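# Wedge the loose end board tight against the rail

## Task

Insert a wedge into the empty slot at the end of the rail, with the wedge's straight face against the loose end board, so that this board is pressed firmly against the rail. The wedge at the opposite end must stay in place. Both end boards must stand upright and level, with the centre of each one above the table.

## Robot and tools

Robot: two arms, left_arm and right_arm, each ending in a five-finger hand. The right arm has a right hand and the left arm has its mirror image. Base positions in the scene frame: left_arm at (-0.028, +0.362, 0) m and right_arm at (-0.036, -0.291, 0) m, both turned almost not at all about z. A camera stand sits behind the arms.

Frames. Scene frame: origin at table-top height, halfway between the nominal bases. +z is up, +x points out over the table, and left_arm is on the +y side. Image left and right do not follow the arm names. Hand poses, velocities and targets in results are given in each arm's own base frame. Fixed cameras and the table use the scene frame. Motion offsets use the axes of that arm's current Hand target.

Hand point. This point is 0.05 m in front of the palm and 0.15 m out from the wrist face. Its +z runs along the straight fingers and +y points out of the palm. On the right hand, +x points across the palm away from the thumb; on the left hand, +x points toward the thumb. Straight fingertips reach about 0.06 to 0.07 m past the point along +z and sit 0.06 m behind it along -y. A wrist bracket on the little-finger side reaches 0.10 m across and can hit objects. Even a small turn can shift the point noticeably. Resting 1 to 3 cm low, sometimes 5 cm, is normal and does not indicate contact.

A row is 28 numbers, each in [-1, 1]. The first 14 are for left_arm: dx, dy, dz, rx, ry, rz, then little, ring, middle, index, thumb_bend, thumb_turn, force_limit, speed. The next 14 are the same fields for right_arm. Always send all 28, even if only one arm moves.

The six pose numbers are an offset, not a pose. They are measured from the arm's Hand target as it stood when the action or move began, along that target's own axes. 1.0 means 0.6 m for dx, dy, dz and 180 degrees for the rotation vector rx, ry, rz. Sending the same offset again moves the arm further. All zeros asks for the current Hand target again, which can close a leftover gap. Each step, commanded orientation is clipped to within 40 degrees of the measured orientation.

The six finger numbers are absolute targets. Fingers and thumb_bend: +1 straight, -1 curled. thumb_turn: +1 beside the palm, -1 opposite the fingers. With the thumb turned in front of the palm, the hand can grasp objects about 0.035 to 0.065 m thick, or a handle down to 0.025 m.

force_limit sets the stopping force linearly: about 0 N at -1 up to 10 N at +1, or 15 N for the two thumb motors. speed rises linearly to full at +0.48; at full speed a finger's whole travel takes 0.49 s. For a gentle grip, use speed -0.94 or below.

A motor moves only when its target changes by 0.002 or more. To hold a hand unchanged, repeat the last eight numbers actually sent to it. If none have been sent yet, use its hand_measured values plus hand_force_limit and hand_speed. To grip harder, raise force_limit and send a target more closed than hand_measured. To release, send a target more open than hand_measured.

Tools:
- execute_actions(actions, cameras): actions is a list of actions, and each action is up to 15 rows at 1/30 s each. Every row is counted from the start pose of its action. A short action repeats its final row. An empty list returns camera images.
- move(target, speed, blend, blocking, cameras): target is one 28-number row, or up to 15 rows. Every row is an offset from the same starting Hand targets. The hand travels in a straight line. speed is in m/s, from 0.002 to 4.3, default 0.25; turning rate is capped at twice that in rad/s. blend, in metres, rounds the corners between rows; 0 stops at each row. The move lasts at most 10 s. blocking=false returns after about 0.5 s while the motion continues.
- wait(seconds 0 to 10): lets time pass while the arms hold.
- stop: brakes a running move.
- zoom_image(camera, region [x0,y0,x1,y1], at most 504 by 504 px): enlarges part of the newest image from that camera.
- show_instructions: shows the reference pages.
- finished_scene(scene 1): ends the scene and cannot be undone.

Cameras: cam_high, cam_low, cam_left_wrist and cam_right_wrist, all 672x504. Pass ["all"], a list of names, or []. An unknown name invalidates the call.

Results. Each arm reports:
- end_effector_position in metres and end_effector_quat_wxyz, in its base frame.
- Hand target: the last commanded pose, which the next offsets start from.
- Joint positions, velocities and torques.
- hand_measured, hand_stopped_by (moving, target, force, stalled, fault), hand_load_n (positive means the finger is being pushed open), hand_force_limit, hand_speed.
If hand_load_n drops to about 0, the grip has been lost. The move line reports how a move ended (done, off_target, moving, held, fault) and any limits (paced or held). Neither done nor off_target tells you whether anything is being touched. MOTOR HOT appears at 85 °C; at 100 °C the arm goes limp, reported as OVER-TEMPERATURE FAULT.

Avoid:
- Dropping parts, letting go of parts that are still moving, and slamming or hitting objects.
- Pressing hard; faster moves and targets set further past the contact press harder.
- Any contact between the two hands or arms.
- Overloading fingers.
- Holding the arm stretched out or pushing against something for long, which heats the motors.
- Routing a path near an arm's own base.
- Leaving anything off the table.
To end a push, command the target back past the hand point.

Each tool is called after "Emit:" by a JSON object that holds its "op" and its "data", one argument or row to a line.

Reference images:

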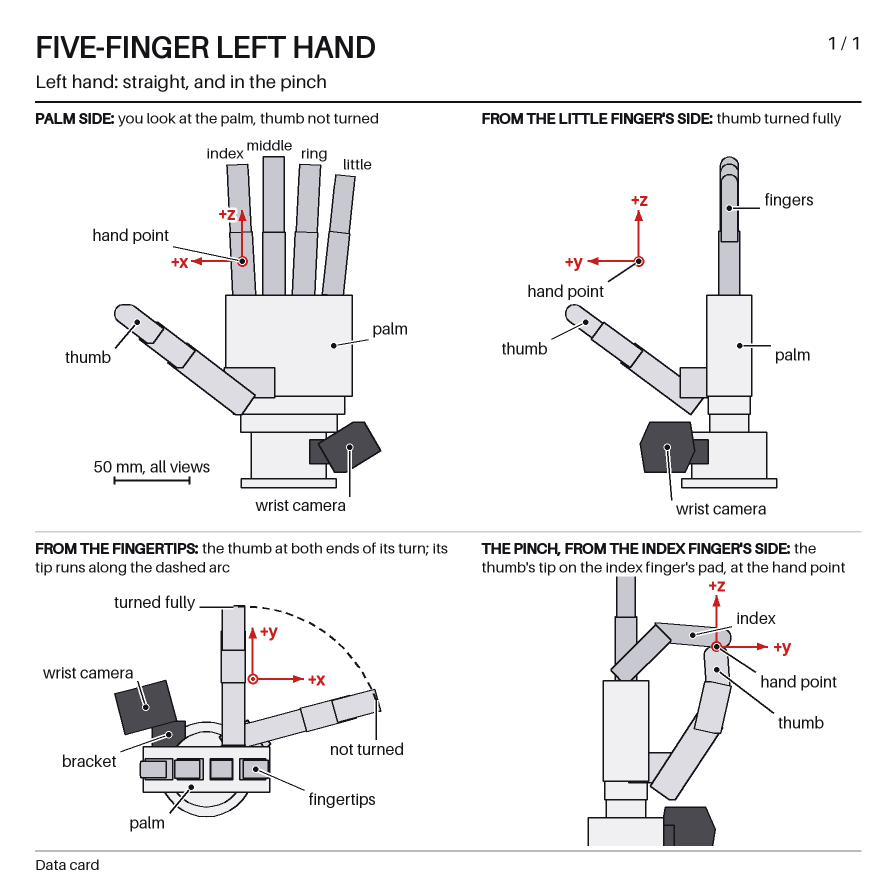

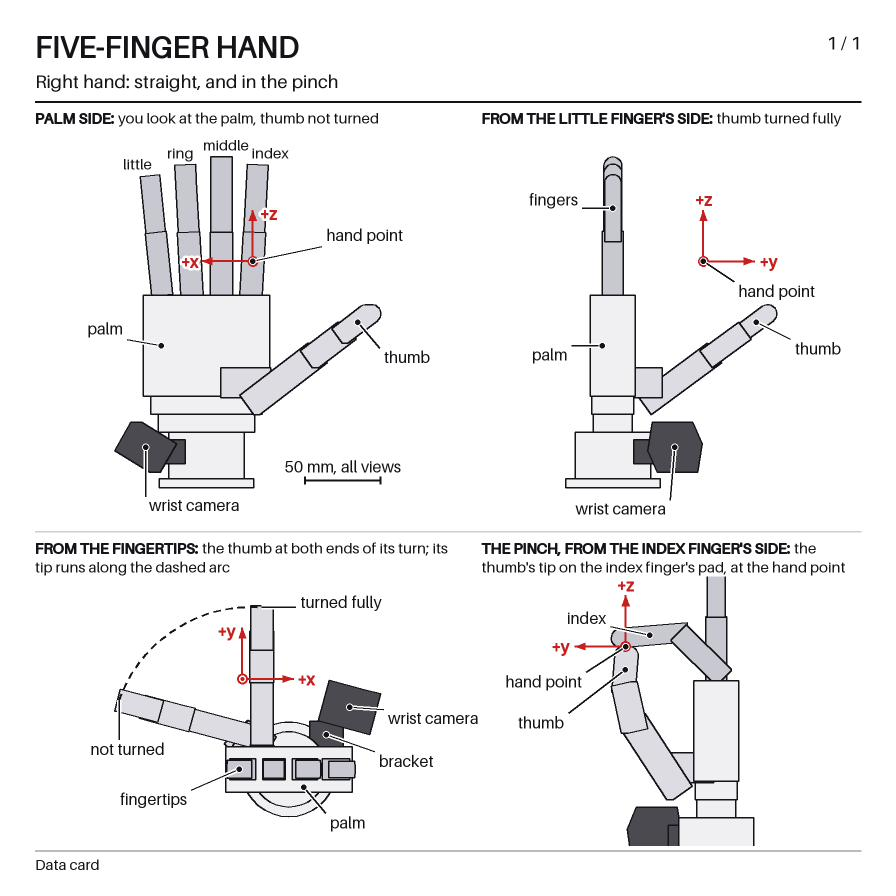

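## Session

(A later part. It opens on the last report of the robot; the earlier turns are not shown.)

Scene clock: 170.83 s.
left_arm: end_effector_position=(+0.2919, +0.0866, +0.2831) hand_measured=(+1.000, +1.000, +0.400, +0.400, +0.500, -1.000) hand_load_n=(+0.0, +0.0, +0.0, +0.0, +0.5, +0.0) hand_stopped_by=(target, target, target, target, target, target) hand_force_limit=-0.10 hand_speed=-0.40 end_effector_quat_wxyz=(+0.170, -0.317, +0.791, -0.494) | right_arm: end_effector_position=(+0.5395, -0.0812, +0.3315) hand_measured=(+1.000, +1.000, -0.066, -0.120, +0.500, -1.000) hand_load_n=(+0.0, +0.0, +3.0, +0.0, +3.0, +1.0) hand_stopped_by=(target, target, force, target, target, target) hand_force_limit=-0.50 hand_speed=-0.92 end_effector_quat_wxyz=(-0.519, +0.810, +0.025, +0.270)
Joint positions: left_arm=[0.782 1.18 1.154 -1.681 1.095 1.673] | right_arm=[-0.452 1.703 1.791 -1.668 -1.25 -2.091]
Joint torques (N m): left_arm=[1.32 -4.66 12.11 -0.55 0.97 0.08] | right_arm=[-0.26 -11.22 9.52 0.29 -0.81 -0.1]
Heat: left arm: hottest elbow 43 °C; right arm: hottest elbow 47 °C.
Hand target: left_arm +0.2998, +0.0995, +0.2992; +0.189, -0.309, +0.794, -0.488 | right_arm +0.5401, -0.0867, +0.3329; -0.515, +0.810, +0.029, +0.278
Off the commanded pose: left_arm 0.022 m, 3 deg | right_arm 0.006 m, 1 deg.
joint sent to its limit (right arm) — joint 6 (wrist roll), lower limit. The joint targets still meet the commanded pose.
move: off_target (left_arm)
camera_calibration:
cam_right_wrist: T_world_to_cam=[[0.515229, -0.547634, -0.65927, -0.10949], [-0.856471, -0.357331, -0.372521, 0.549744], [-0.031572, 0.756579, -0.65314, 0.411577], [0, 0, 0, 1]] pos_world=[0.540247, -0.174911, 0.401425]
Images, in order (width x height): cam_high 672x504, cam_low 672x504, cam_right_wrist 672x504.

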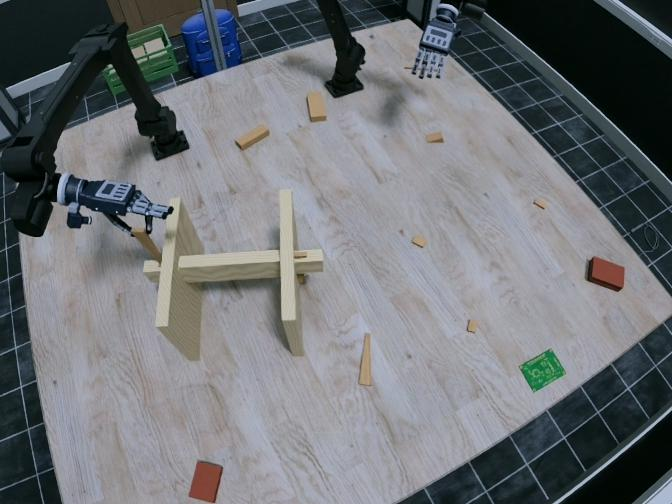

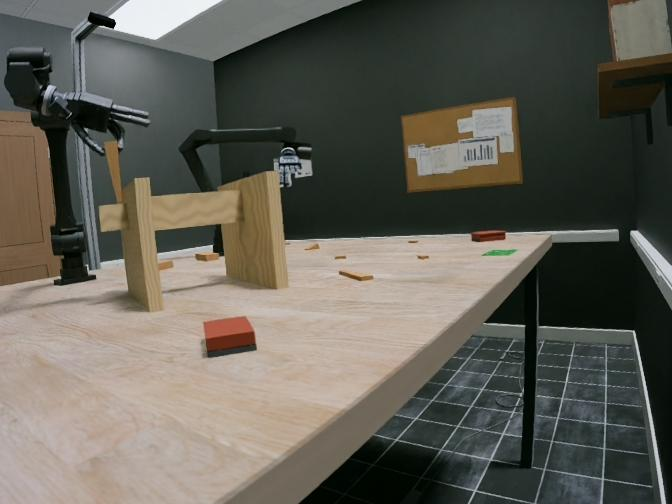

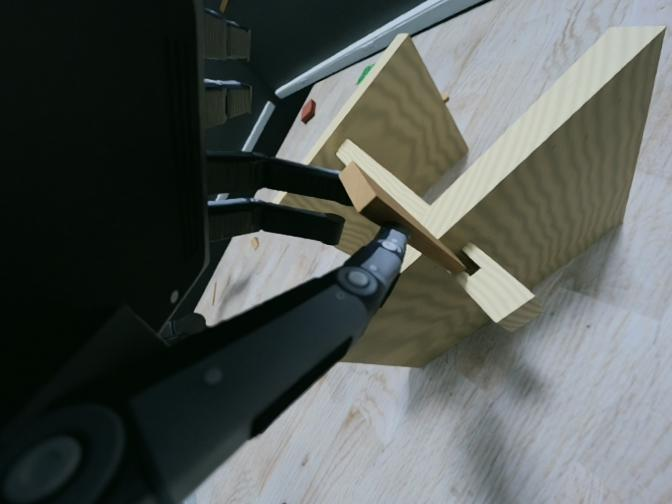

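Emit:
{"op": "move", "data": {
  "target": [0,0,0,0,0,0,1,1,0.4,0.4,0.5,-1,-0.1,-0.4, 0.0135,-0.0017,-0.0017,0,0,0,1,1,-0.1,-0.12,0.5,-1,-0.5,-0.92],
  "speed": 0.04,
  "cameras": ["cam_right_wrist","cam_high","cam_low"]
}}

Emit:
{"op": "zoom_image", "data": {
  "camera": "cam_right_wrist",
  "region": [435, 240, 505, 310]
}}

Emit:
{"op": "zoom_image", "data": {
  "camera": "cam_high",
  "region": [135, 230, 180, 275]
}}

Emit:
{"op": "zoom_image", "data": {
  "camera": "cam_low",
  "region": [90, 120, 170, 210]
}}

Scene clock: 174.73 s.
left_arm: end_effector_position=(+0.2919, +0.0866, +0.2831) hand_measured=(+1.000, +1.000, +0.400, +0.400, +0.500, -1.000) hand_load_n=(-0.5, +0.0, +0.0, +0.0, +0.0, +0.0) hand_stopped_by=(target, target, target, target, target, target) hand_force_limit=-0.10 hand_speed=-0.40 end_effector_quat_wxyz=(+0.170, -0.317, +0.791, -0.494) | right_arm: end_effector_position=(+0.5392, -0.0811, +0.3308) hand_measured=(+1.000, +1.000, -0.066, -0.120, +0.500, -1.000) hand_load_n=(+0.0, +0.0, +3.0, +0.0, +3.0, +1.0) hand_stopped_by=(target, target, force, target, target, target) hand_force_limit=-0.50 hand_speed=-0.92 end_effector_quat_wxyz=(-0.520, +0.810, +0.024, +0.269)
Joint positions: left_arm=[0.782 1.18 1.154 -1.681 1.095 1.673] | right_arm=[-0.452 1.704 1.791 -1.672 -1.25 -2.091]
Joint torques (N m): left_arm=[1.32 -4.72 12.11 -0.53 0.97 0.08] | right_arm=[-0.15 -10.58 12.86 -0.2 -0.83 -0.07]
Heat: left arm: hottest elbow 43 °C; right arm: hottest elbow 47 °C.
Hand target: left_arm +0.2998, +0.0995, +0.2992; +0.189, -0.309, +0.794, -0.488 | right_arm +0.5462, -0.0890, +0.3378; -0.515, +0.810, +0.029, +0.278
Off the commanded pose: left_arm 0.022 m, 3 deg | right_arm 0.013 m, 1 deg.
joint sent to its limit (right arm) — joint 6 (wrist roll), lower limit. The joint targets still meet the commanded pose.
move: off_target (left_arm, right_arm)
camera_calibration:
cam_right_wrist: T_world_to_cam=[[0.512592, -0.546247, -0.662468, -0.107214], [-0.857947, -0.356671, -0.369748, 0.549178], [-0.0343094, 0.757892, -0.651477, 0.411967], [0, 0, 0, 1]] pos_world=[0.540256, -0.174916, 0.400419]
Images, in order (width x height): cam_high 672x504, cam_low 672x504, cam_right_wrist 672x504.

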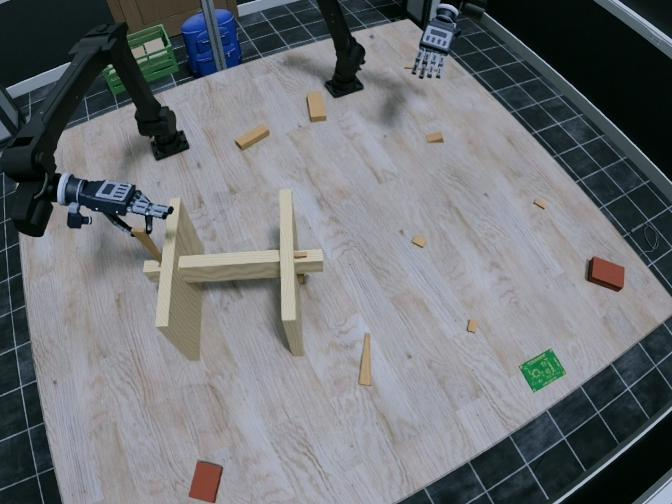

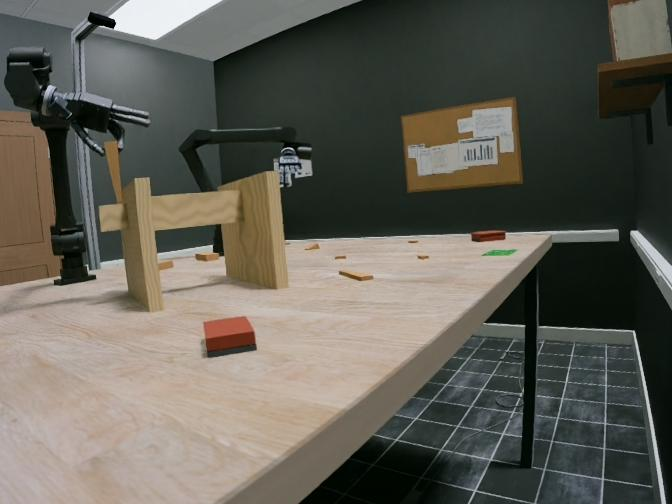

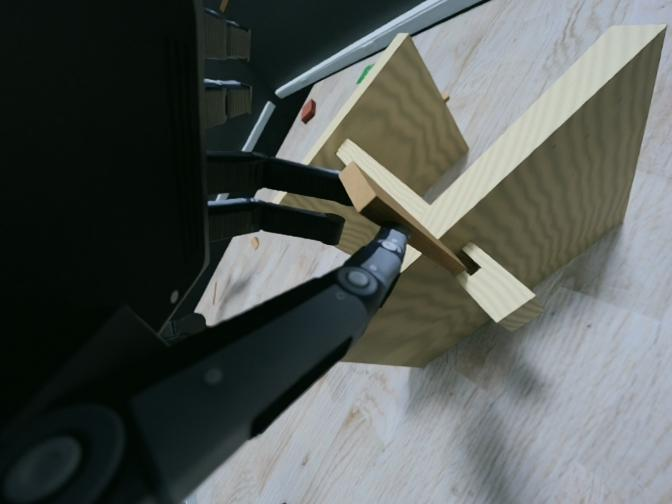

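Scaled by 7.200 from the camera's 672x504 image, which has a finer 960x720 frame.

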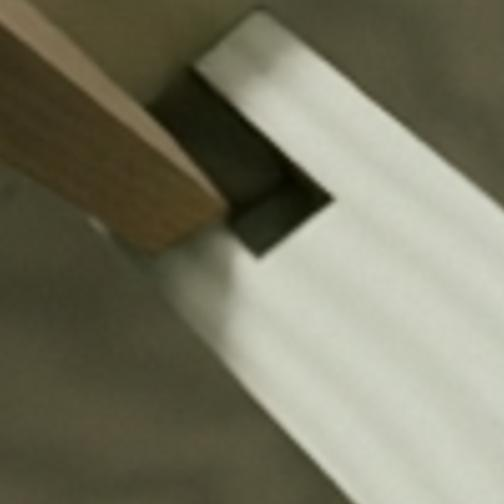

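Scaled by 11.200 from the camera's 672x504 image, which has a finer 960x720 frame.

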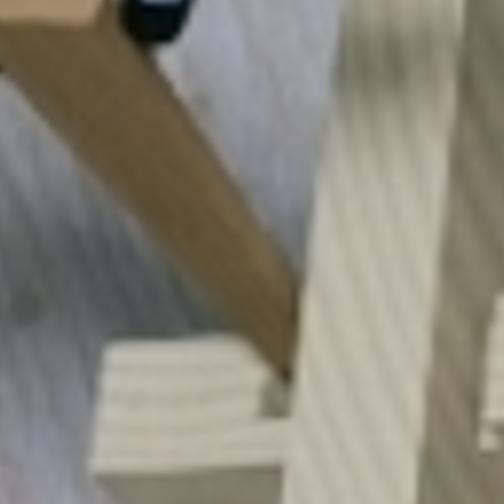

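Scaled by 5.600 from the camera's 672x504 image, which has a finer 960x720 frame.

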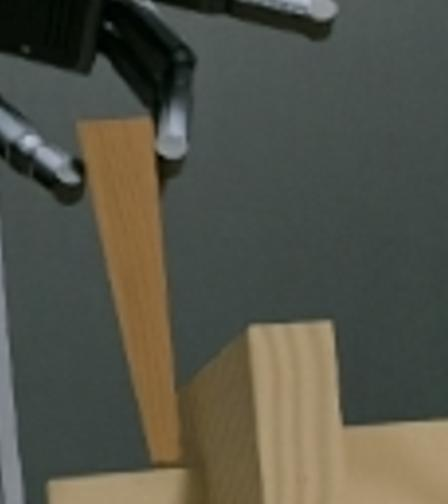

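Emit:
{"op": "move", "data": {
  "target": [
    [0,0,0,0,0,0,1,1,0.4,0.4,0.5,-1,-0.1,-0.4, 0.02,-0.0341,-0.0131,0,0,0,1,1,-0.1,-0.12,0.5,-1,-0.5,-0.92],
    [0,0,0,0,0,0,1,1,0.4,0.4,0.5,-1,-0.1,-0.4, -0.0037,0.0028,0.0017,0,0,0,1,1,-0.1,-0.12,0.5,-1,-0.5,-0.92]
  ],
  "speed": 0.06,
  "cameras": ["cam_right_wrist","cam_high","cam_low"]
}}

Emit:
{"op": "zoom_image", "data": {
  "camera": "cam_right_wrist",
  "region": [435, 240, 505, 310]
}}

Emit:
{"op": "zoom_image", "data": {
  "camera": "cam_low",
  "region": [90, 120, 170, 210]
}}

Scene clock: 178.90 s.
left_arm: end_effector_position=(+0.2919, +0.0866, +0.2831) hand_measured=(+1.000, +1.000, +0.400, +0.400, +0.500, -1.000) hand_load_n=(+0.0, +0.0, +0.0, +0.0, +0.0, +0.0) hand_stopped_by=(target, target, target, target, target, target) hand_force_limit=-0.10 hand_speed=-0.40 end_effector_quat_wxyz=(+0.170, -0.317, +0.791, -0.494) | right_arm: end_effector_position=(+0.5419, -0.0824, +0.3406) hand_measured=(+1.000, +1.000, -0.066, -0.120, +0.500, -1.000) hand_load_n=(+0.0, +0.0, +3.0, +0.0, +3.0, +1.0) hand_stopped_by=(target, target, force, target, target, target) hand_force_limit=-0.50 hand_speed=-0.92 end_effector_quat_wxyz=(-0.517, +0.810, +0.029, +0.275)
Joint positions: left_arm=[0.782 1.18 1.154 -1.681 1.095 1.673] | right_arm=[-0.452 1.705 1.818 -1.679 -1.25 -2.091]
Joint torques (N m): left_arm=[1.32 -4.84 12.11 -0.57 0.98 0.07] | right_arm=[-0.09 -10.34 9.55 0.42 -0.83 -0.08]
Heat: left arm: hottest elbow 44 °C; right arm: hottest elbow 47 °C.
Hand target: left_arm +0.2998, +0.0995, +0.2992; +0.189, -0.309, +0.794, -0.488 | right_arm +0.5454, -0.0884, +0.3351; -0.515, +0.810, +0.029, +0.278
Off the commanded pose: left_arm 0.022 m, 3 deg | right_arm 0.009 m, 0 deg.
joint sent to its limit (right arm) — joint 6 (wrist roll), lower limit. The joint targets still meet the commanded pose.
move: off_target (left_arm)
camera_calibration:
cam_right_wrist: T_world_to_cam=[[0.523313, -0.551535, -0.649579, -0.113452], [-0.851818, -0.35956, -0.380951, 0.554822], [-0.0234544, 0.752679, -0.65797, 0.415339], [0, 0, 0, 1]] pos_world=[0.541719, -0.175698, 0.410945]
Images, in order (width x height): cam_high 672x504, cam_low 672x504, cam_right_wrist 672x504.

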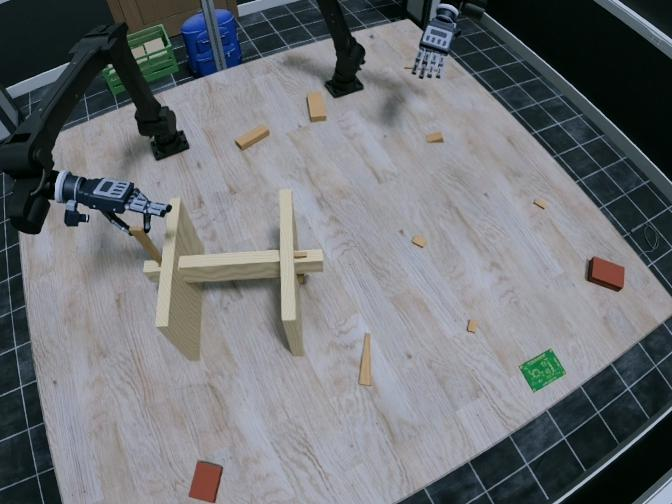

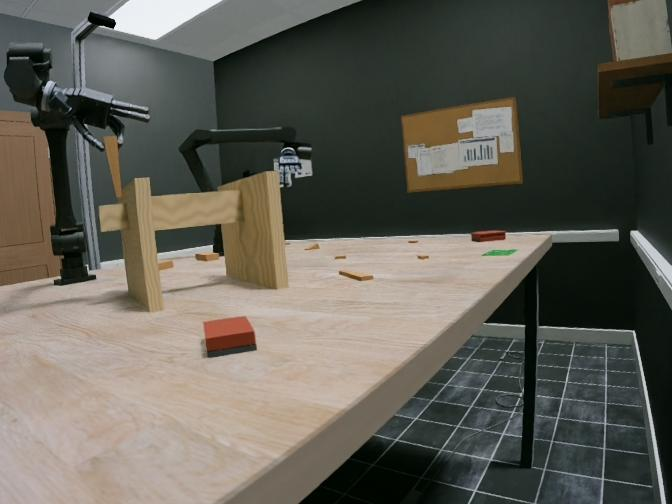

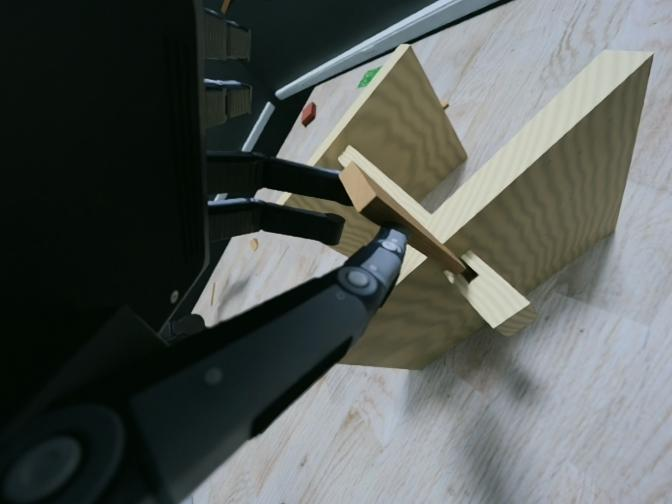

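Scaled by 7.200 from the camera's 672x504 image, which has a finer 960x720 frame.

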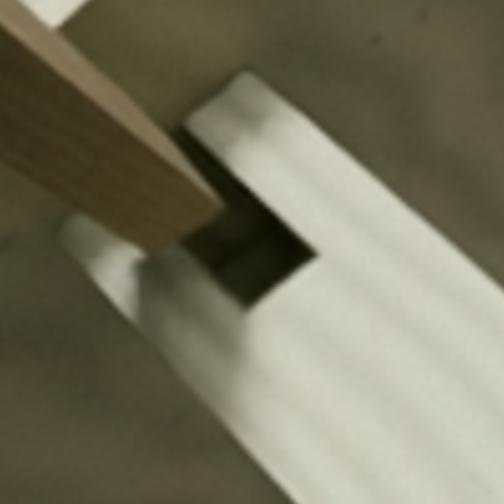

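Scaled by 5.600 from the camera's 672x504 image, which has a finer 960x720 frame.

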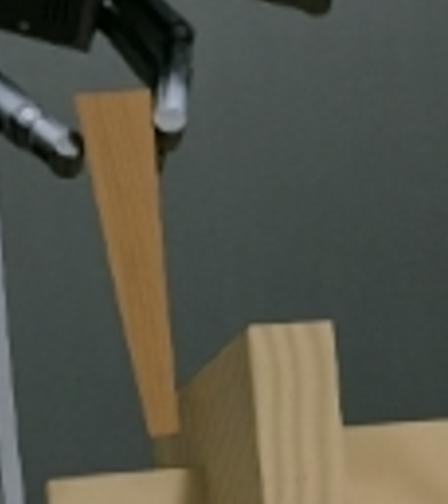

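Emit:
{"op": "move", "data": {
  "target": [0,0,0,0,0,0,1,1,0.4,0.4,0.5,-1,-0.1,-0.4, 0.001,0.0108,0.0053,0,0,0,1,1,-0.1,-0.12,0.5,-1,-0.5,-0.92],
  "speed": 0.03,
  "cameras": ["cam_right_wrist","cam_low"]
}}

Emit:
{"op": "zoom_image", "data": {
  "camera": "cam_right_wrist",
  "region": [435, 240, 505, 310]
}}

Emit:
{"op": "zoom_image", "data": {
  "camera": "cam_low",
  "region": [90, 120, 170, 210]
}}

Scene clock: 181.67 s.
left_arm: end_effector_position=(+0.2919, +0.0866, +0.2831) hand_measured=(+1.000, +1.000, +0.400, +0.400, +0.500, -1.000) hand_load_n=(+0.0, -0.5, +0.0, -0.5, +0.0, +0.0) hand_stopped_by=(target, target, target, target, target, target) hand_force_limit=-0.10 hand_speed=-0.40 end_effector_quat_wxyz=(+0.170, -0.317, +0.791, -0.494) | right_arm: end_effector_position=(+0.5456, -0.0842, +0.3352) hand_measured=(+1.000, +1.000, -0.066, -0.120, +0.500, -1.000) hand_load_n=(+0.0, +0.0, +2.5, +0.0, +2.5, +1.0) hand_stopped_by=(target, target, force, target, target, target) hand_force_limit=-0.50 hand_speed=-0.92 end_effector_quat_wxyz=(-0.516, +0.810, +0.030, +0.277)
Joint positions: left_arm=[0.782 1.18 1.154 -1.681 1.095 1.673] | right_arm=[-0.452 1.712 1.814 -1.663 -1.25 -2.091]
Joint torques (N m): left_arm=[1.32 -4.6 12.12 -0.54 0.98 0.07] | right_arm=[0.09 -9.88 9.59 0.43 -0.83 -0.04]
Heat: left arm: hottest elbow 44 °C; right arm: hottest elbow 47 °C.
Hand target: left_arm +0.2998, +0.0995, +0.2992; +0.189, -0.309, +0.794, -0.488 | right_arm +0.5493, -0.0889, +0.3291; -0.515, +0.810, +0.029, +0.278
Off the commanded pose: left_arm 0.022 m, 3 deg | right_arm 0.009 m, 0 deg.
move: off_target (left_arm)
camera_calibration:
cam_right_wrist: T_world_to_cam=[[0.526016, -0.552767, -0.64634, -0.122593], [-0.85022, -0.360384, -0.383731, 0.555318], [-0.0208165, 0.75138, -0.659541, 0.412249], [0, 0, 0, 1]] pos_world=[0.54521, -0.177393, 0.405751]
Images, in order (width x height): cam_low 672x504, cam_right_wrist 672x504.

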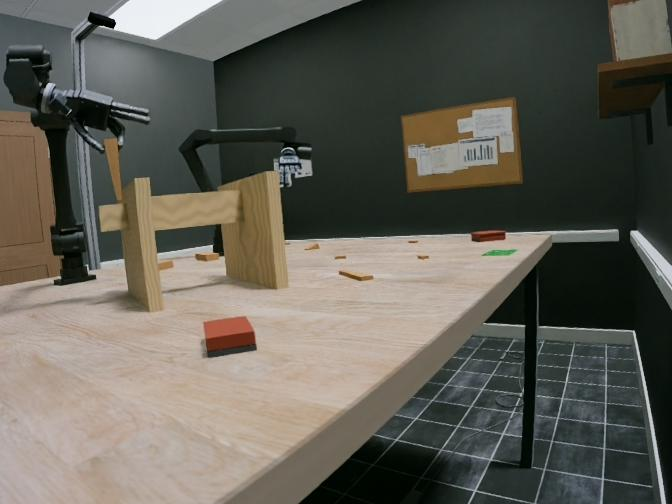

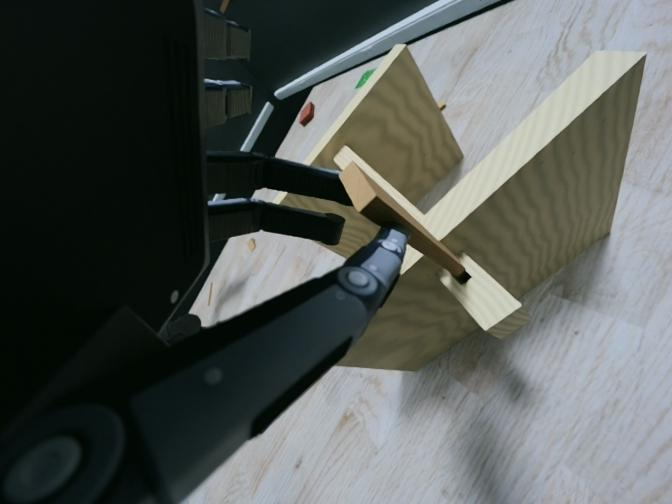

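Scaled by 7.200 from the camera's 672x504 image, which has a finer 960x720 frame.

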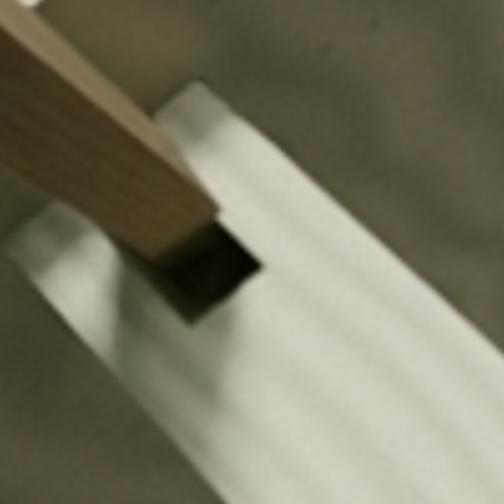

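Scaled by 5.600 from the camera's 672x504 image, which has a finer 960x720 frame.

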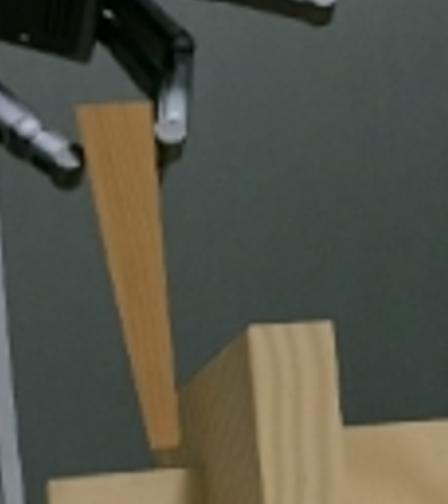

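Emit:
{"op": "zoom_image", "data": {
  "camera": "cam_right_wrist",
  "region": [445, 250, 485, 290]
}}

Emit:
{"op": "zoom_image", "data": {
  "camera": "cam_right_wrist",
  "region": [330, 150, 390, 210]
}}

Scaled by 12.600 from the camera's 672x504 image, which has a finer 960x720 frame.

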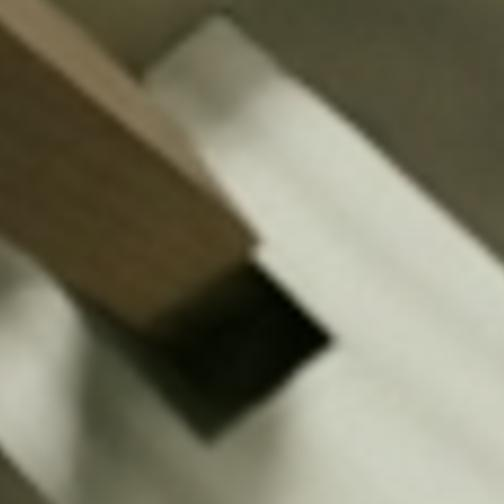

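Scaled by 8.400 from the camera's 672x504 image, which has a finer 960x720 frame.

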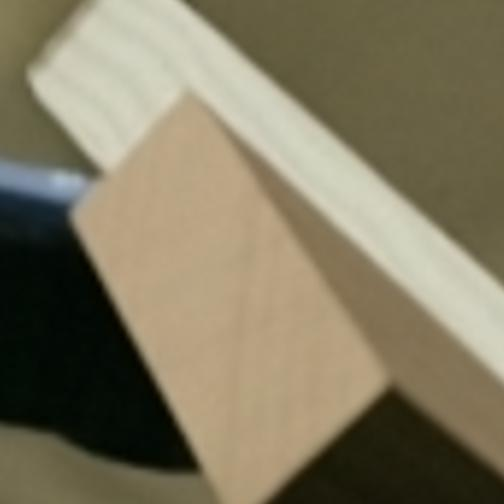

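Emit:
{"op": "move", "data": {
  "target": [0,0,0,0,0,0,1,1,0.4,0.4,0.5,-1,-0.1,-0.4, -0.0082,0.0082,0.0037,0,0,0,1,1,-0.1,-0.12,0.5,-1,-0.5,-0.92],
  "speed": 0.03,
  "cameras": ["cam_right_wrist","cam_low"]
}}

Emit:
{"op": "zoom_image", "data": {
  "camera": "cam_right_wrist",
  "region": [445, 250, 485, 290]
}}

Emit:
{"op": "zoom_image", "data": {
  "camera": "cam_low",
  "region": [90, 120, 170, 210]
}}

Scene clock: 183.87 s.
left_arm: end_effector_position=(+0.2919, +0.0866, +0.2831) hand_measured=(+1.000, +1.000, +0.400, +0.400, +0.500, -1.000) hand_load_n=(+0.0, +0.0, +0.0, +0.0, +0.0, +0.0) hand_stopped_by=(target, target, target, target, target, target) hand_force_limit=-0.10 hand_speed=-0.40 end_effector_quat_wxyz=(+0.170, -0.317, +0.791, -0.494) | right_arm: end_effector_position=(+0.5459, -0.0842, +0.3267) hand_measured=(+1.000, +1.000, -0.066, -0.120, +0.500, -1.000) hand_load_n=(+0.0, +0.0, +3.0, +0.0, +2.5, +1.0) hand_stopped_by=(target, target, force, target, target, target) hand_force_limit=-0.50 hand_speed=-0.92 end_effector_quat_wxyz=(-0.517, +0.810, +0.030, +0.276)
Joint positions: left_arm=[0.782 1.18 1.154 -1.681 1.095 1.673] | right_arm=[-0.452 1.712 1.791 -1.643 -1.252 -2.091]
Joint torques (N m): left_arm=[1.2 -4.66 12.14 -0.55 0.97 0.08] | right_arm=[0.09 -10.81 9.26 0.42 -0.8 -0.04]
Heat: left arm: hottest elbow 44 °C; right arm: hottest elbow 47 °C.
Hand target: left_arm +0.2998, +0.0995, +0.2992; +0.189, -0.309, +0.794, -0.488 | right_arm +0.5477, -0.0881, +0.3221; -0.515, +0.810, +0.029, +0.278
Off the commanded pose: left_arm 0.022 m, 3 deg | right_arm 0.006 m, 0 deg.
move: off_target (left_arm)
camera_calibration:
cam_right_wrist: T_world_to_cam=[[0.524834, -0.551321, -0.648533, -0.12672], [-0.850917, -0.359628, -0.382894, 0.552465], [-0.0221336, 0.752803, -0.657874, 0.406902], [0, 0, 0, 1]] pos_world=[0.545615, -0.177498, 0.397044]
Images, in order (width x height): cam_low 672x504, cam_right_wrist 672x504.

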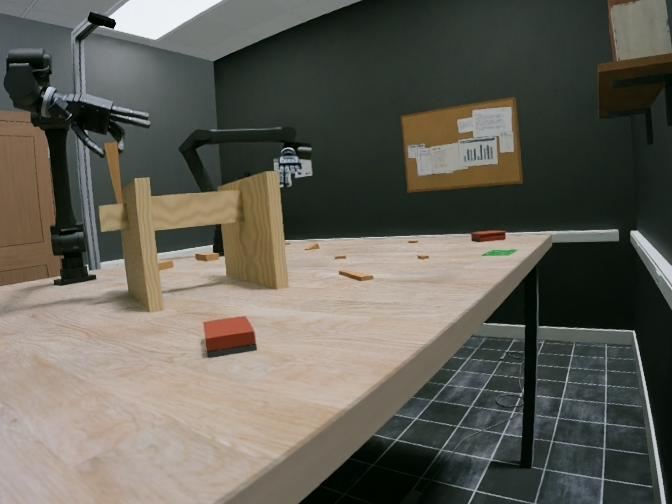

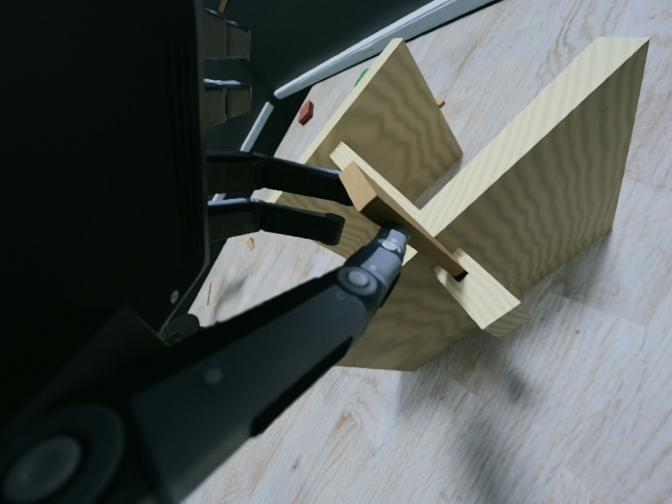

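Scaled by 12.600 from the camera's 672x504 image, which has a finer 960x720 frame.

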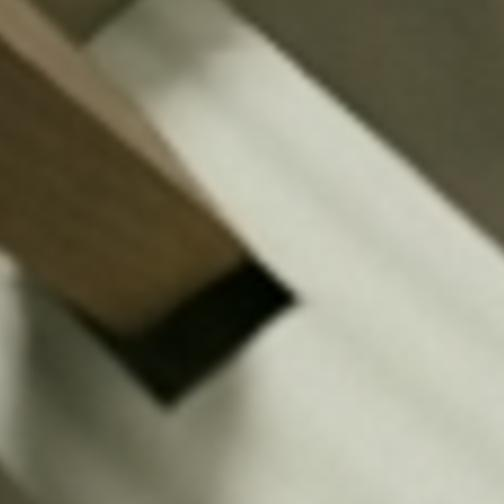

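Scaled by 5.600 from the camera's 672x504 image, which has a finer 960x720 frame.

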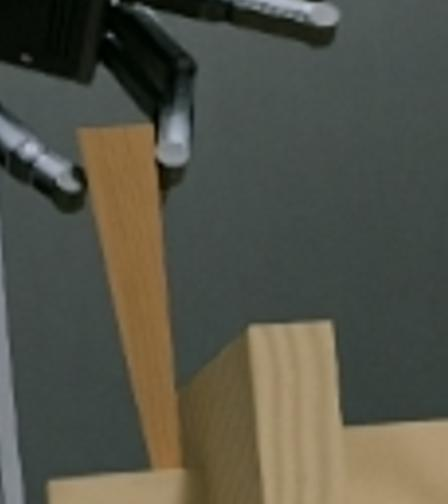

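Emit:
{"op": "move", "data": {
  "target": [0,0,0,0,0,0,1,1,0.4,0.4,0.5,-1,-0.1,-0.4, -0.006,0.0068,0.003,0,0,0,1,1,-0.1,-0.12,0.5,-1,-0.5,-0.92],
  "speed": 0.03,
  "cameras": ["cam_right_wrist","cam_low","cam_high"]
}}

Emit:
{"op": "zoom_image", "data": {
  "camera": "cam_right_wrist",
  "region": [435, 240, 495, 300]
}}

Emit:
{"op": "zoom_image", "data": {
  "camera": "cam_low",
  "region": [90, 120, 170, 210]
}}

Emit:
{"op": "zoom_image", "data": {
  "camera": "cam_high",
  "region": [115, 215, 185, 285]
}}

Scene clock: 185.10 s.
left_arm: end_effector_position=(+0.2919, +0.0866, +0.2831) hand_measured=(+1.000, +1.000, +0.400, +0.400, +0.500, -1.000) hand_load_n=(+0.0, +0.0, +0.0, +0.0, +0.5, +0.0) hand_stopped_by=(target, target, target, target, target, target) hand_force_limit=-0.10 hand_speed=-0.40 end_effector_quat_wxyz=(+0.170, -0.317, +0.791, -0.494) | right_arm: end_effector_position=(+0.5474, -0.0838, +0.3254) hand_measured=(+1.000, +1.000, -0.066, -0.120, +0.500, -1.000) hand_load_n=(+0.0, +0.0, +3.0, +0.0, +2.0, +0.0) hand_stopped_by=(target, target, force, target, target, target) hand_force_limit=-0.50 hand_speed=-0.92 end_effector_quat_wxyz=(-0.517, +0.808, +0.033, +0.282)
Joint positions: left_arm=[0.782 1.18 1.154 -1.681 1.095 1.673] | right_arm=[-0.452 1.71 1.78 -1.626 -1.259 -2.095]
Joint torques (N m): left_arm=[1.26 -4.66 12.12 -0.57 0.98 0.07] | right_arm=[0.26 -10.75 8.46 0.32 -0.53 -0.02]
Heat: left arm: hottest elbow 44 °C; right arm: hottest elbow 47 °C.
Hand target: left_arm +0.2998, +0.0995, +0.2992; +0.189, -0.309, +0.794, -0.488 | right_arm +0.5468, -0.0876, +0.3165; -0.515, +0.810, +0.029, +0.278
Off the commanded pose: left_arm 0.022 m, 3 deg | right_arm 0.010 m, 1 deg.
move: off_target (left_arm)
camera_calibration:
cam_right_wrist: T_world_to_cam=[[0.534578, -0.549674, -0.641938, -0.135463], [-0.845008, -0.359958, -0.395463, 0.554171], [-0.0136949, 0.753849, -0.656905, 0.401035], [0, 0, 0, 1]] pos_world=[0.546187, -0.177302, 0.395637]
Images, in order (width x height): cam_high 672x504, cam_low 672x504, cam_right_wrist 672x504.

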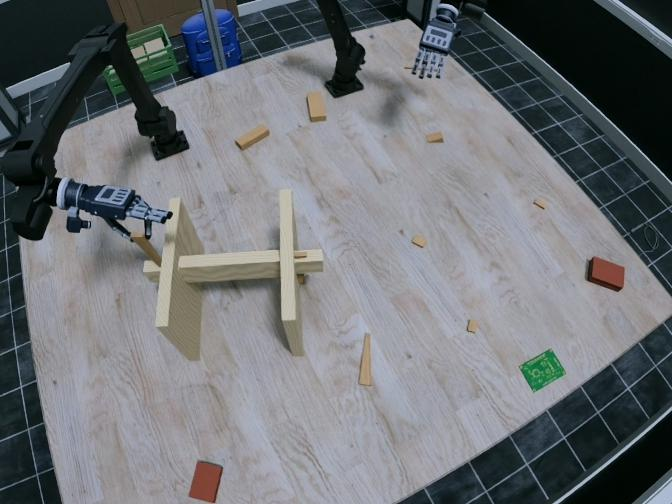

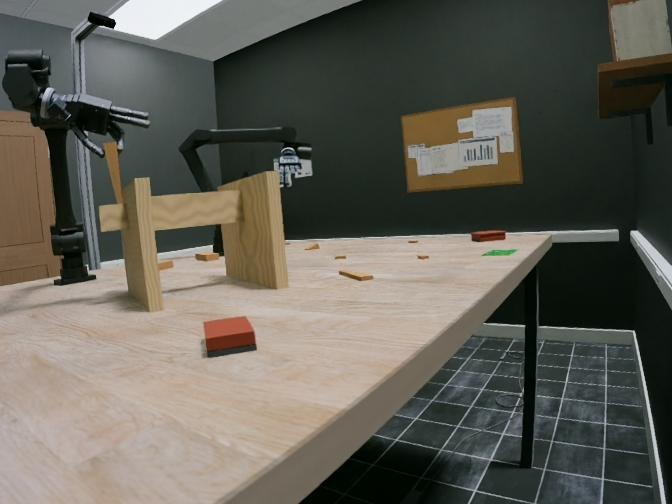

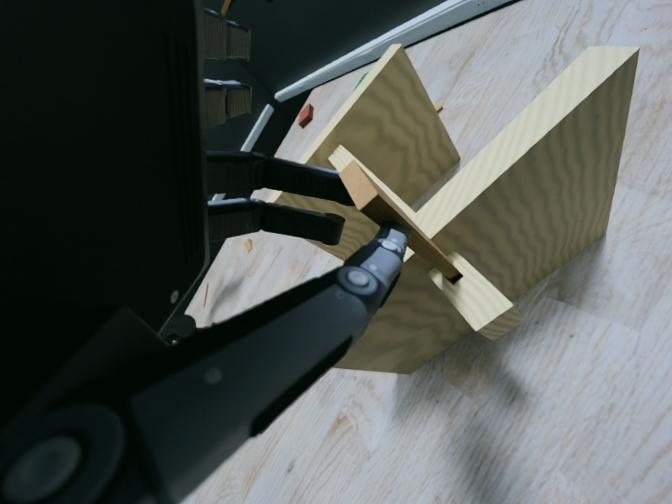

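Scaled by 8.400 from the camera's 672x504 image, which has a finer 960x720 frame.

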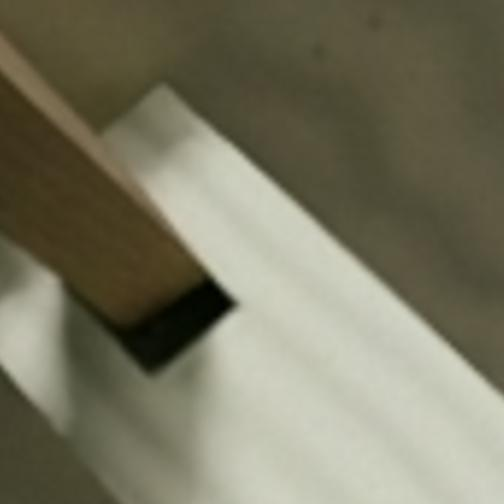

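Scaled by 5.600 from the camera's 672x504 image, which has a finer 960x720 frame.

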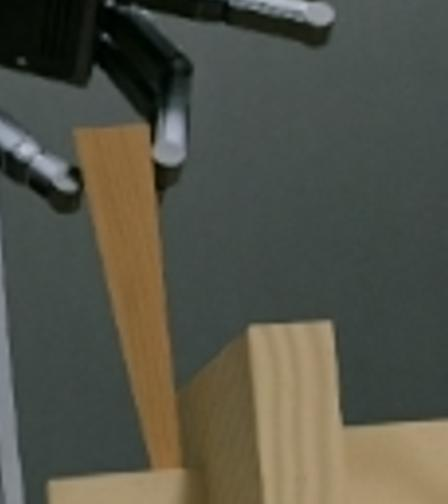

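Scaled by 7.200 from the camera's 672x504 image, which has a finer 960x720 frame.

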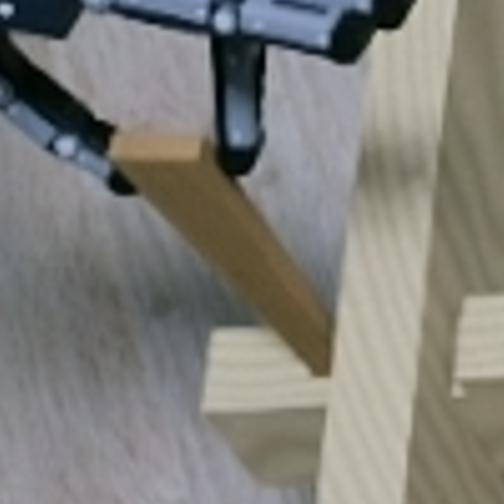

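Emit:
{"op": "move", "data": {
  "target": [
    [0,0,0,0,0,0,1,1,0.4,0.4,0.5,-1,-0.1,-0.4, 0.0288,-0.0477,-0.02,0,0,0,1,1,-0.1,-0.12,0.5,-1,-0.5,-0.92],
    [0,0,0,0,0,0,1,1,0.4,0.4,0.5,-1,-0.1,-0.4, 0.0105,-0.013,-0.0062,0,0,0,1,1,-0.1,-0.12,0.5,-1,-0.5,-0.92]
  ],
  "speed": 0.05,
  "cameras": ["cam_right_wrist"]
}}

Emit:
{"op": "zoom_image", "data": {
  "camera": "cam_right_wrist",
  "region": [445, 250, 485, 290]
}}

Scene clock: 188.50 s.
left_arm: end_effector_position=(+0.2919, +0.0866, +0.2831) hand_measured=(+1.000, +1.000, +0.400, +0.400, +0.500, -1.000) hand_load_n=(+0.0, +0.0, +0.0, +0.0, +0.0, +0.0) hand_stopped_by=(target, target, target, target, target, target) hand_force_limit=-0.10 hand_speed=-0.40 end_effector_quat_wxyz=(+0.170, -0.317, +0.791, -0.494) | right_arm: end_effector_position=(+0.5444, -0.0835, +0.3332) hand_measured=(+1.000, +1.000, -0.066, -0.120, +0.500, -1.000) hand_load_n=(+0.0, +0.0, +2.5, +0.0, +2.5, +1.0) hand_stopped_by=(target, target, force, target, target, target) hand_force_limit=-0.50 hand_speed=-0.92 end_effector_quat_wxyz=(-0.517, +0.810, +0.029, +0.276)
Joint positions: left_arm=[0.782 1.18 1.154 -1.681 1.095 1.673] | right_arm=[-0.452 1.709 1.803 -1.658 -1.253 -2.09]
Joint torques (N m): left_arm=[1.38 -4.54 12.11 -0.53 0.96 0.07] | right_arm=[0.03 -10.7 9.55 0.64 -0.75 -0.07]
Heat: left arm: hottest elbow 44 °C; right arm: hottest elbow 47 °C.
Hand target: left_arm +0.2998, +0.0995, +0.2992; +0.189, -0.309, +0.794, -0.488 | right_arm +0.5479, -0.0888, +0.3271; -0.515, +0.810, +0.029, +0.278
Off the commanded pose: left_arm 0.022 m, 3 deg | right_arm 0.009 m, 0 deg.
move: off_target (left_arm)
camera_calibration:
cam_right_wrist: T_world_to_cam=[[0.523882, -0.550503, -0.649996, -0.120152], [-0.851511, -0.358041, -0.383062, 0.554436], [-0.0218487, 0.754158, -0.65633, 0.410086], [0, 0, 0, 1]] pos_world=[0.544013, -0.176903, 0.403437]
Images, in order (width x height): cam_right_wrist 672x504.

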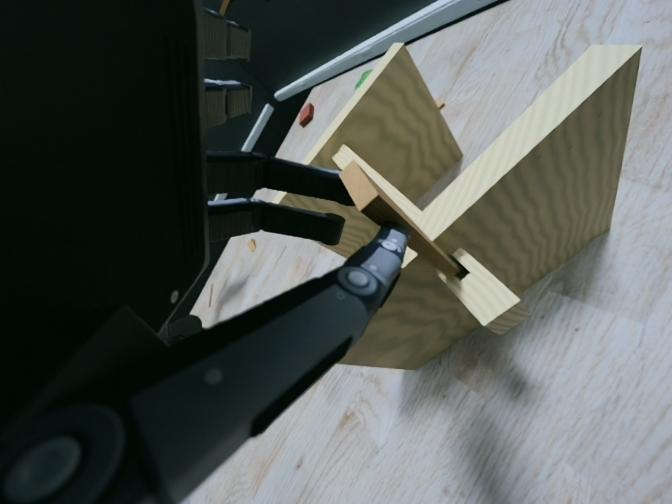

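Scaled by 12.600 from the camera's 672x504 image, which has a finer 960x720 frame.

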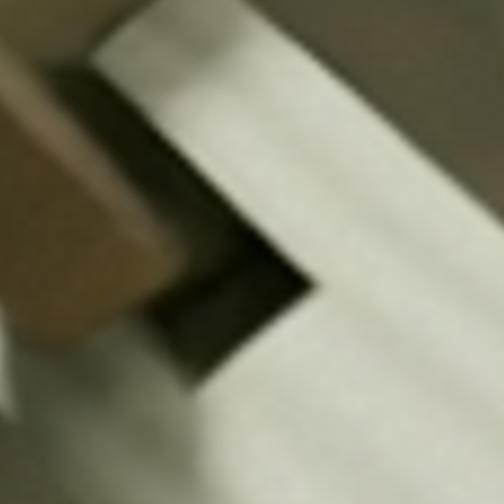

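Emit:
{"op": "move", "data": {
  "target": [0,0,0,0,0,0,1,1,0.4,0.4,0.5,-1,-0.1,-0.4, 0.0069,0.0037,0.001,0,0,0,1,1,-0.1,-0.12,0.5,-1,-0.5,-0.92],
  "speed": 0.05,
  "cameras": ["cam_right_wrist"]
}}

Emit:
{"op": "zoom_image", "data": {
  "camera": "cam_right_wrist",
  "region": [445, 250, 485, 290]
}}

Scene clock: 189.97 s.
left_arm: end_effector_position=(+0.2919, +0.0866, +0.2831) hand_measured=(+1.000, +1.000, +0.400, +0.400, +0.500, -1.000) hand_load_n=(+0.0, +0.0, +0.0, +0.0, +0.0, +0.0) hand_stopped_by=(target, target, target, target, target, target) hand_force_limit=-0.10 hand_speed=-0.40 end_effector_quat_wxyz=(+0.170, -0.317, +0.791, -0.494) | right_arm: end_effector_position=(+0.5466, -0.0845, +0.3273) hand_measured=(+1.000, +1.000, -0.066, -0.120, +0.500, -1.000) hand_load_n=(-0.5, +0.0, +2.5, +0.0, +3.0, +1.0) hand_stopped_by=(target, target, force, target, target, target) hand_force_limit=-0.50 hand_speed=-0.92 end_effector_quat_wxyz=(-0.519, +0.810, +0.026, +0.272)
Joint positions: left_arm=[0.782 1.18 1.154 -1.681 1.095 1.673] | right_arm=[-0.452 1.721 1.803 -1.658 -1.253 -2.09]
Joint torques (N m): left_arm=[1.26 -4.6 12.11 -0.55 0.98 0.07] | right_arm=[0.09 -10.46 11.02 0.4 -0.75 -0.04]
Heat: left arm: hottest elbow 44 °C; right arm: hottest elbow 46 °C.
Hand target: left_arm +0.2998, +0.0995, +0.2992; +0.189, -0.309, +0.794, -0.488 | right_arm +0.5525, -0.0903, +0.3270; -0.515, +0.810, +0.029, +0.278
Off the commanded pose: left_arm 0.022 m, 3 deg | right_arm 0.008 m, 1 deg.
move: off_target (left_arm)
camera_calibration:
cam_right_wrist: T_world_to_cam=[[0.517454, -0.547249, -0.657845, -0.119418], [-0.855235, -0.356382, -0.376252, 0.553591], [-0.028541, 0.757305, -0.652438, 0.409679], [0, 0, 0, 1]] pos_world=[0.546936, -0.178313, 0.397021]
Images, in order (width x height): cam_right_wrist 672x504.

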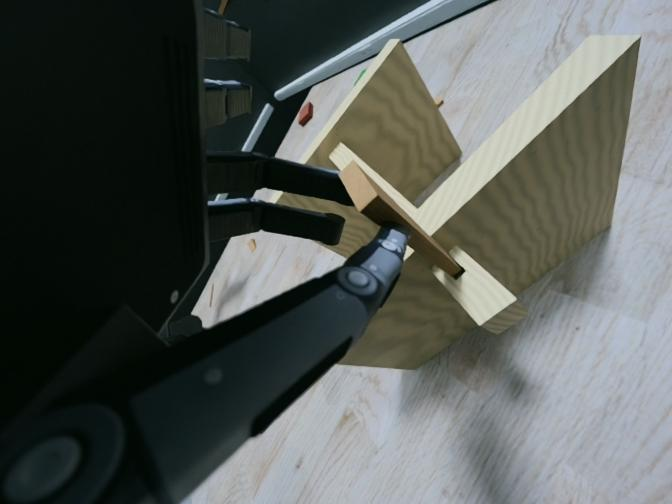

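Scaled by 12.600 from the camera's 672x504 image, which has a finer 960x720 frame.

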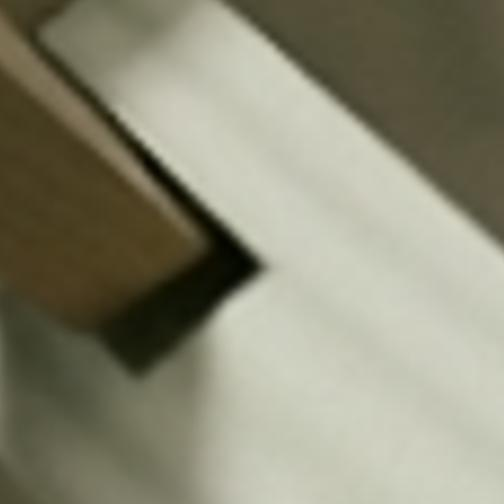

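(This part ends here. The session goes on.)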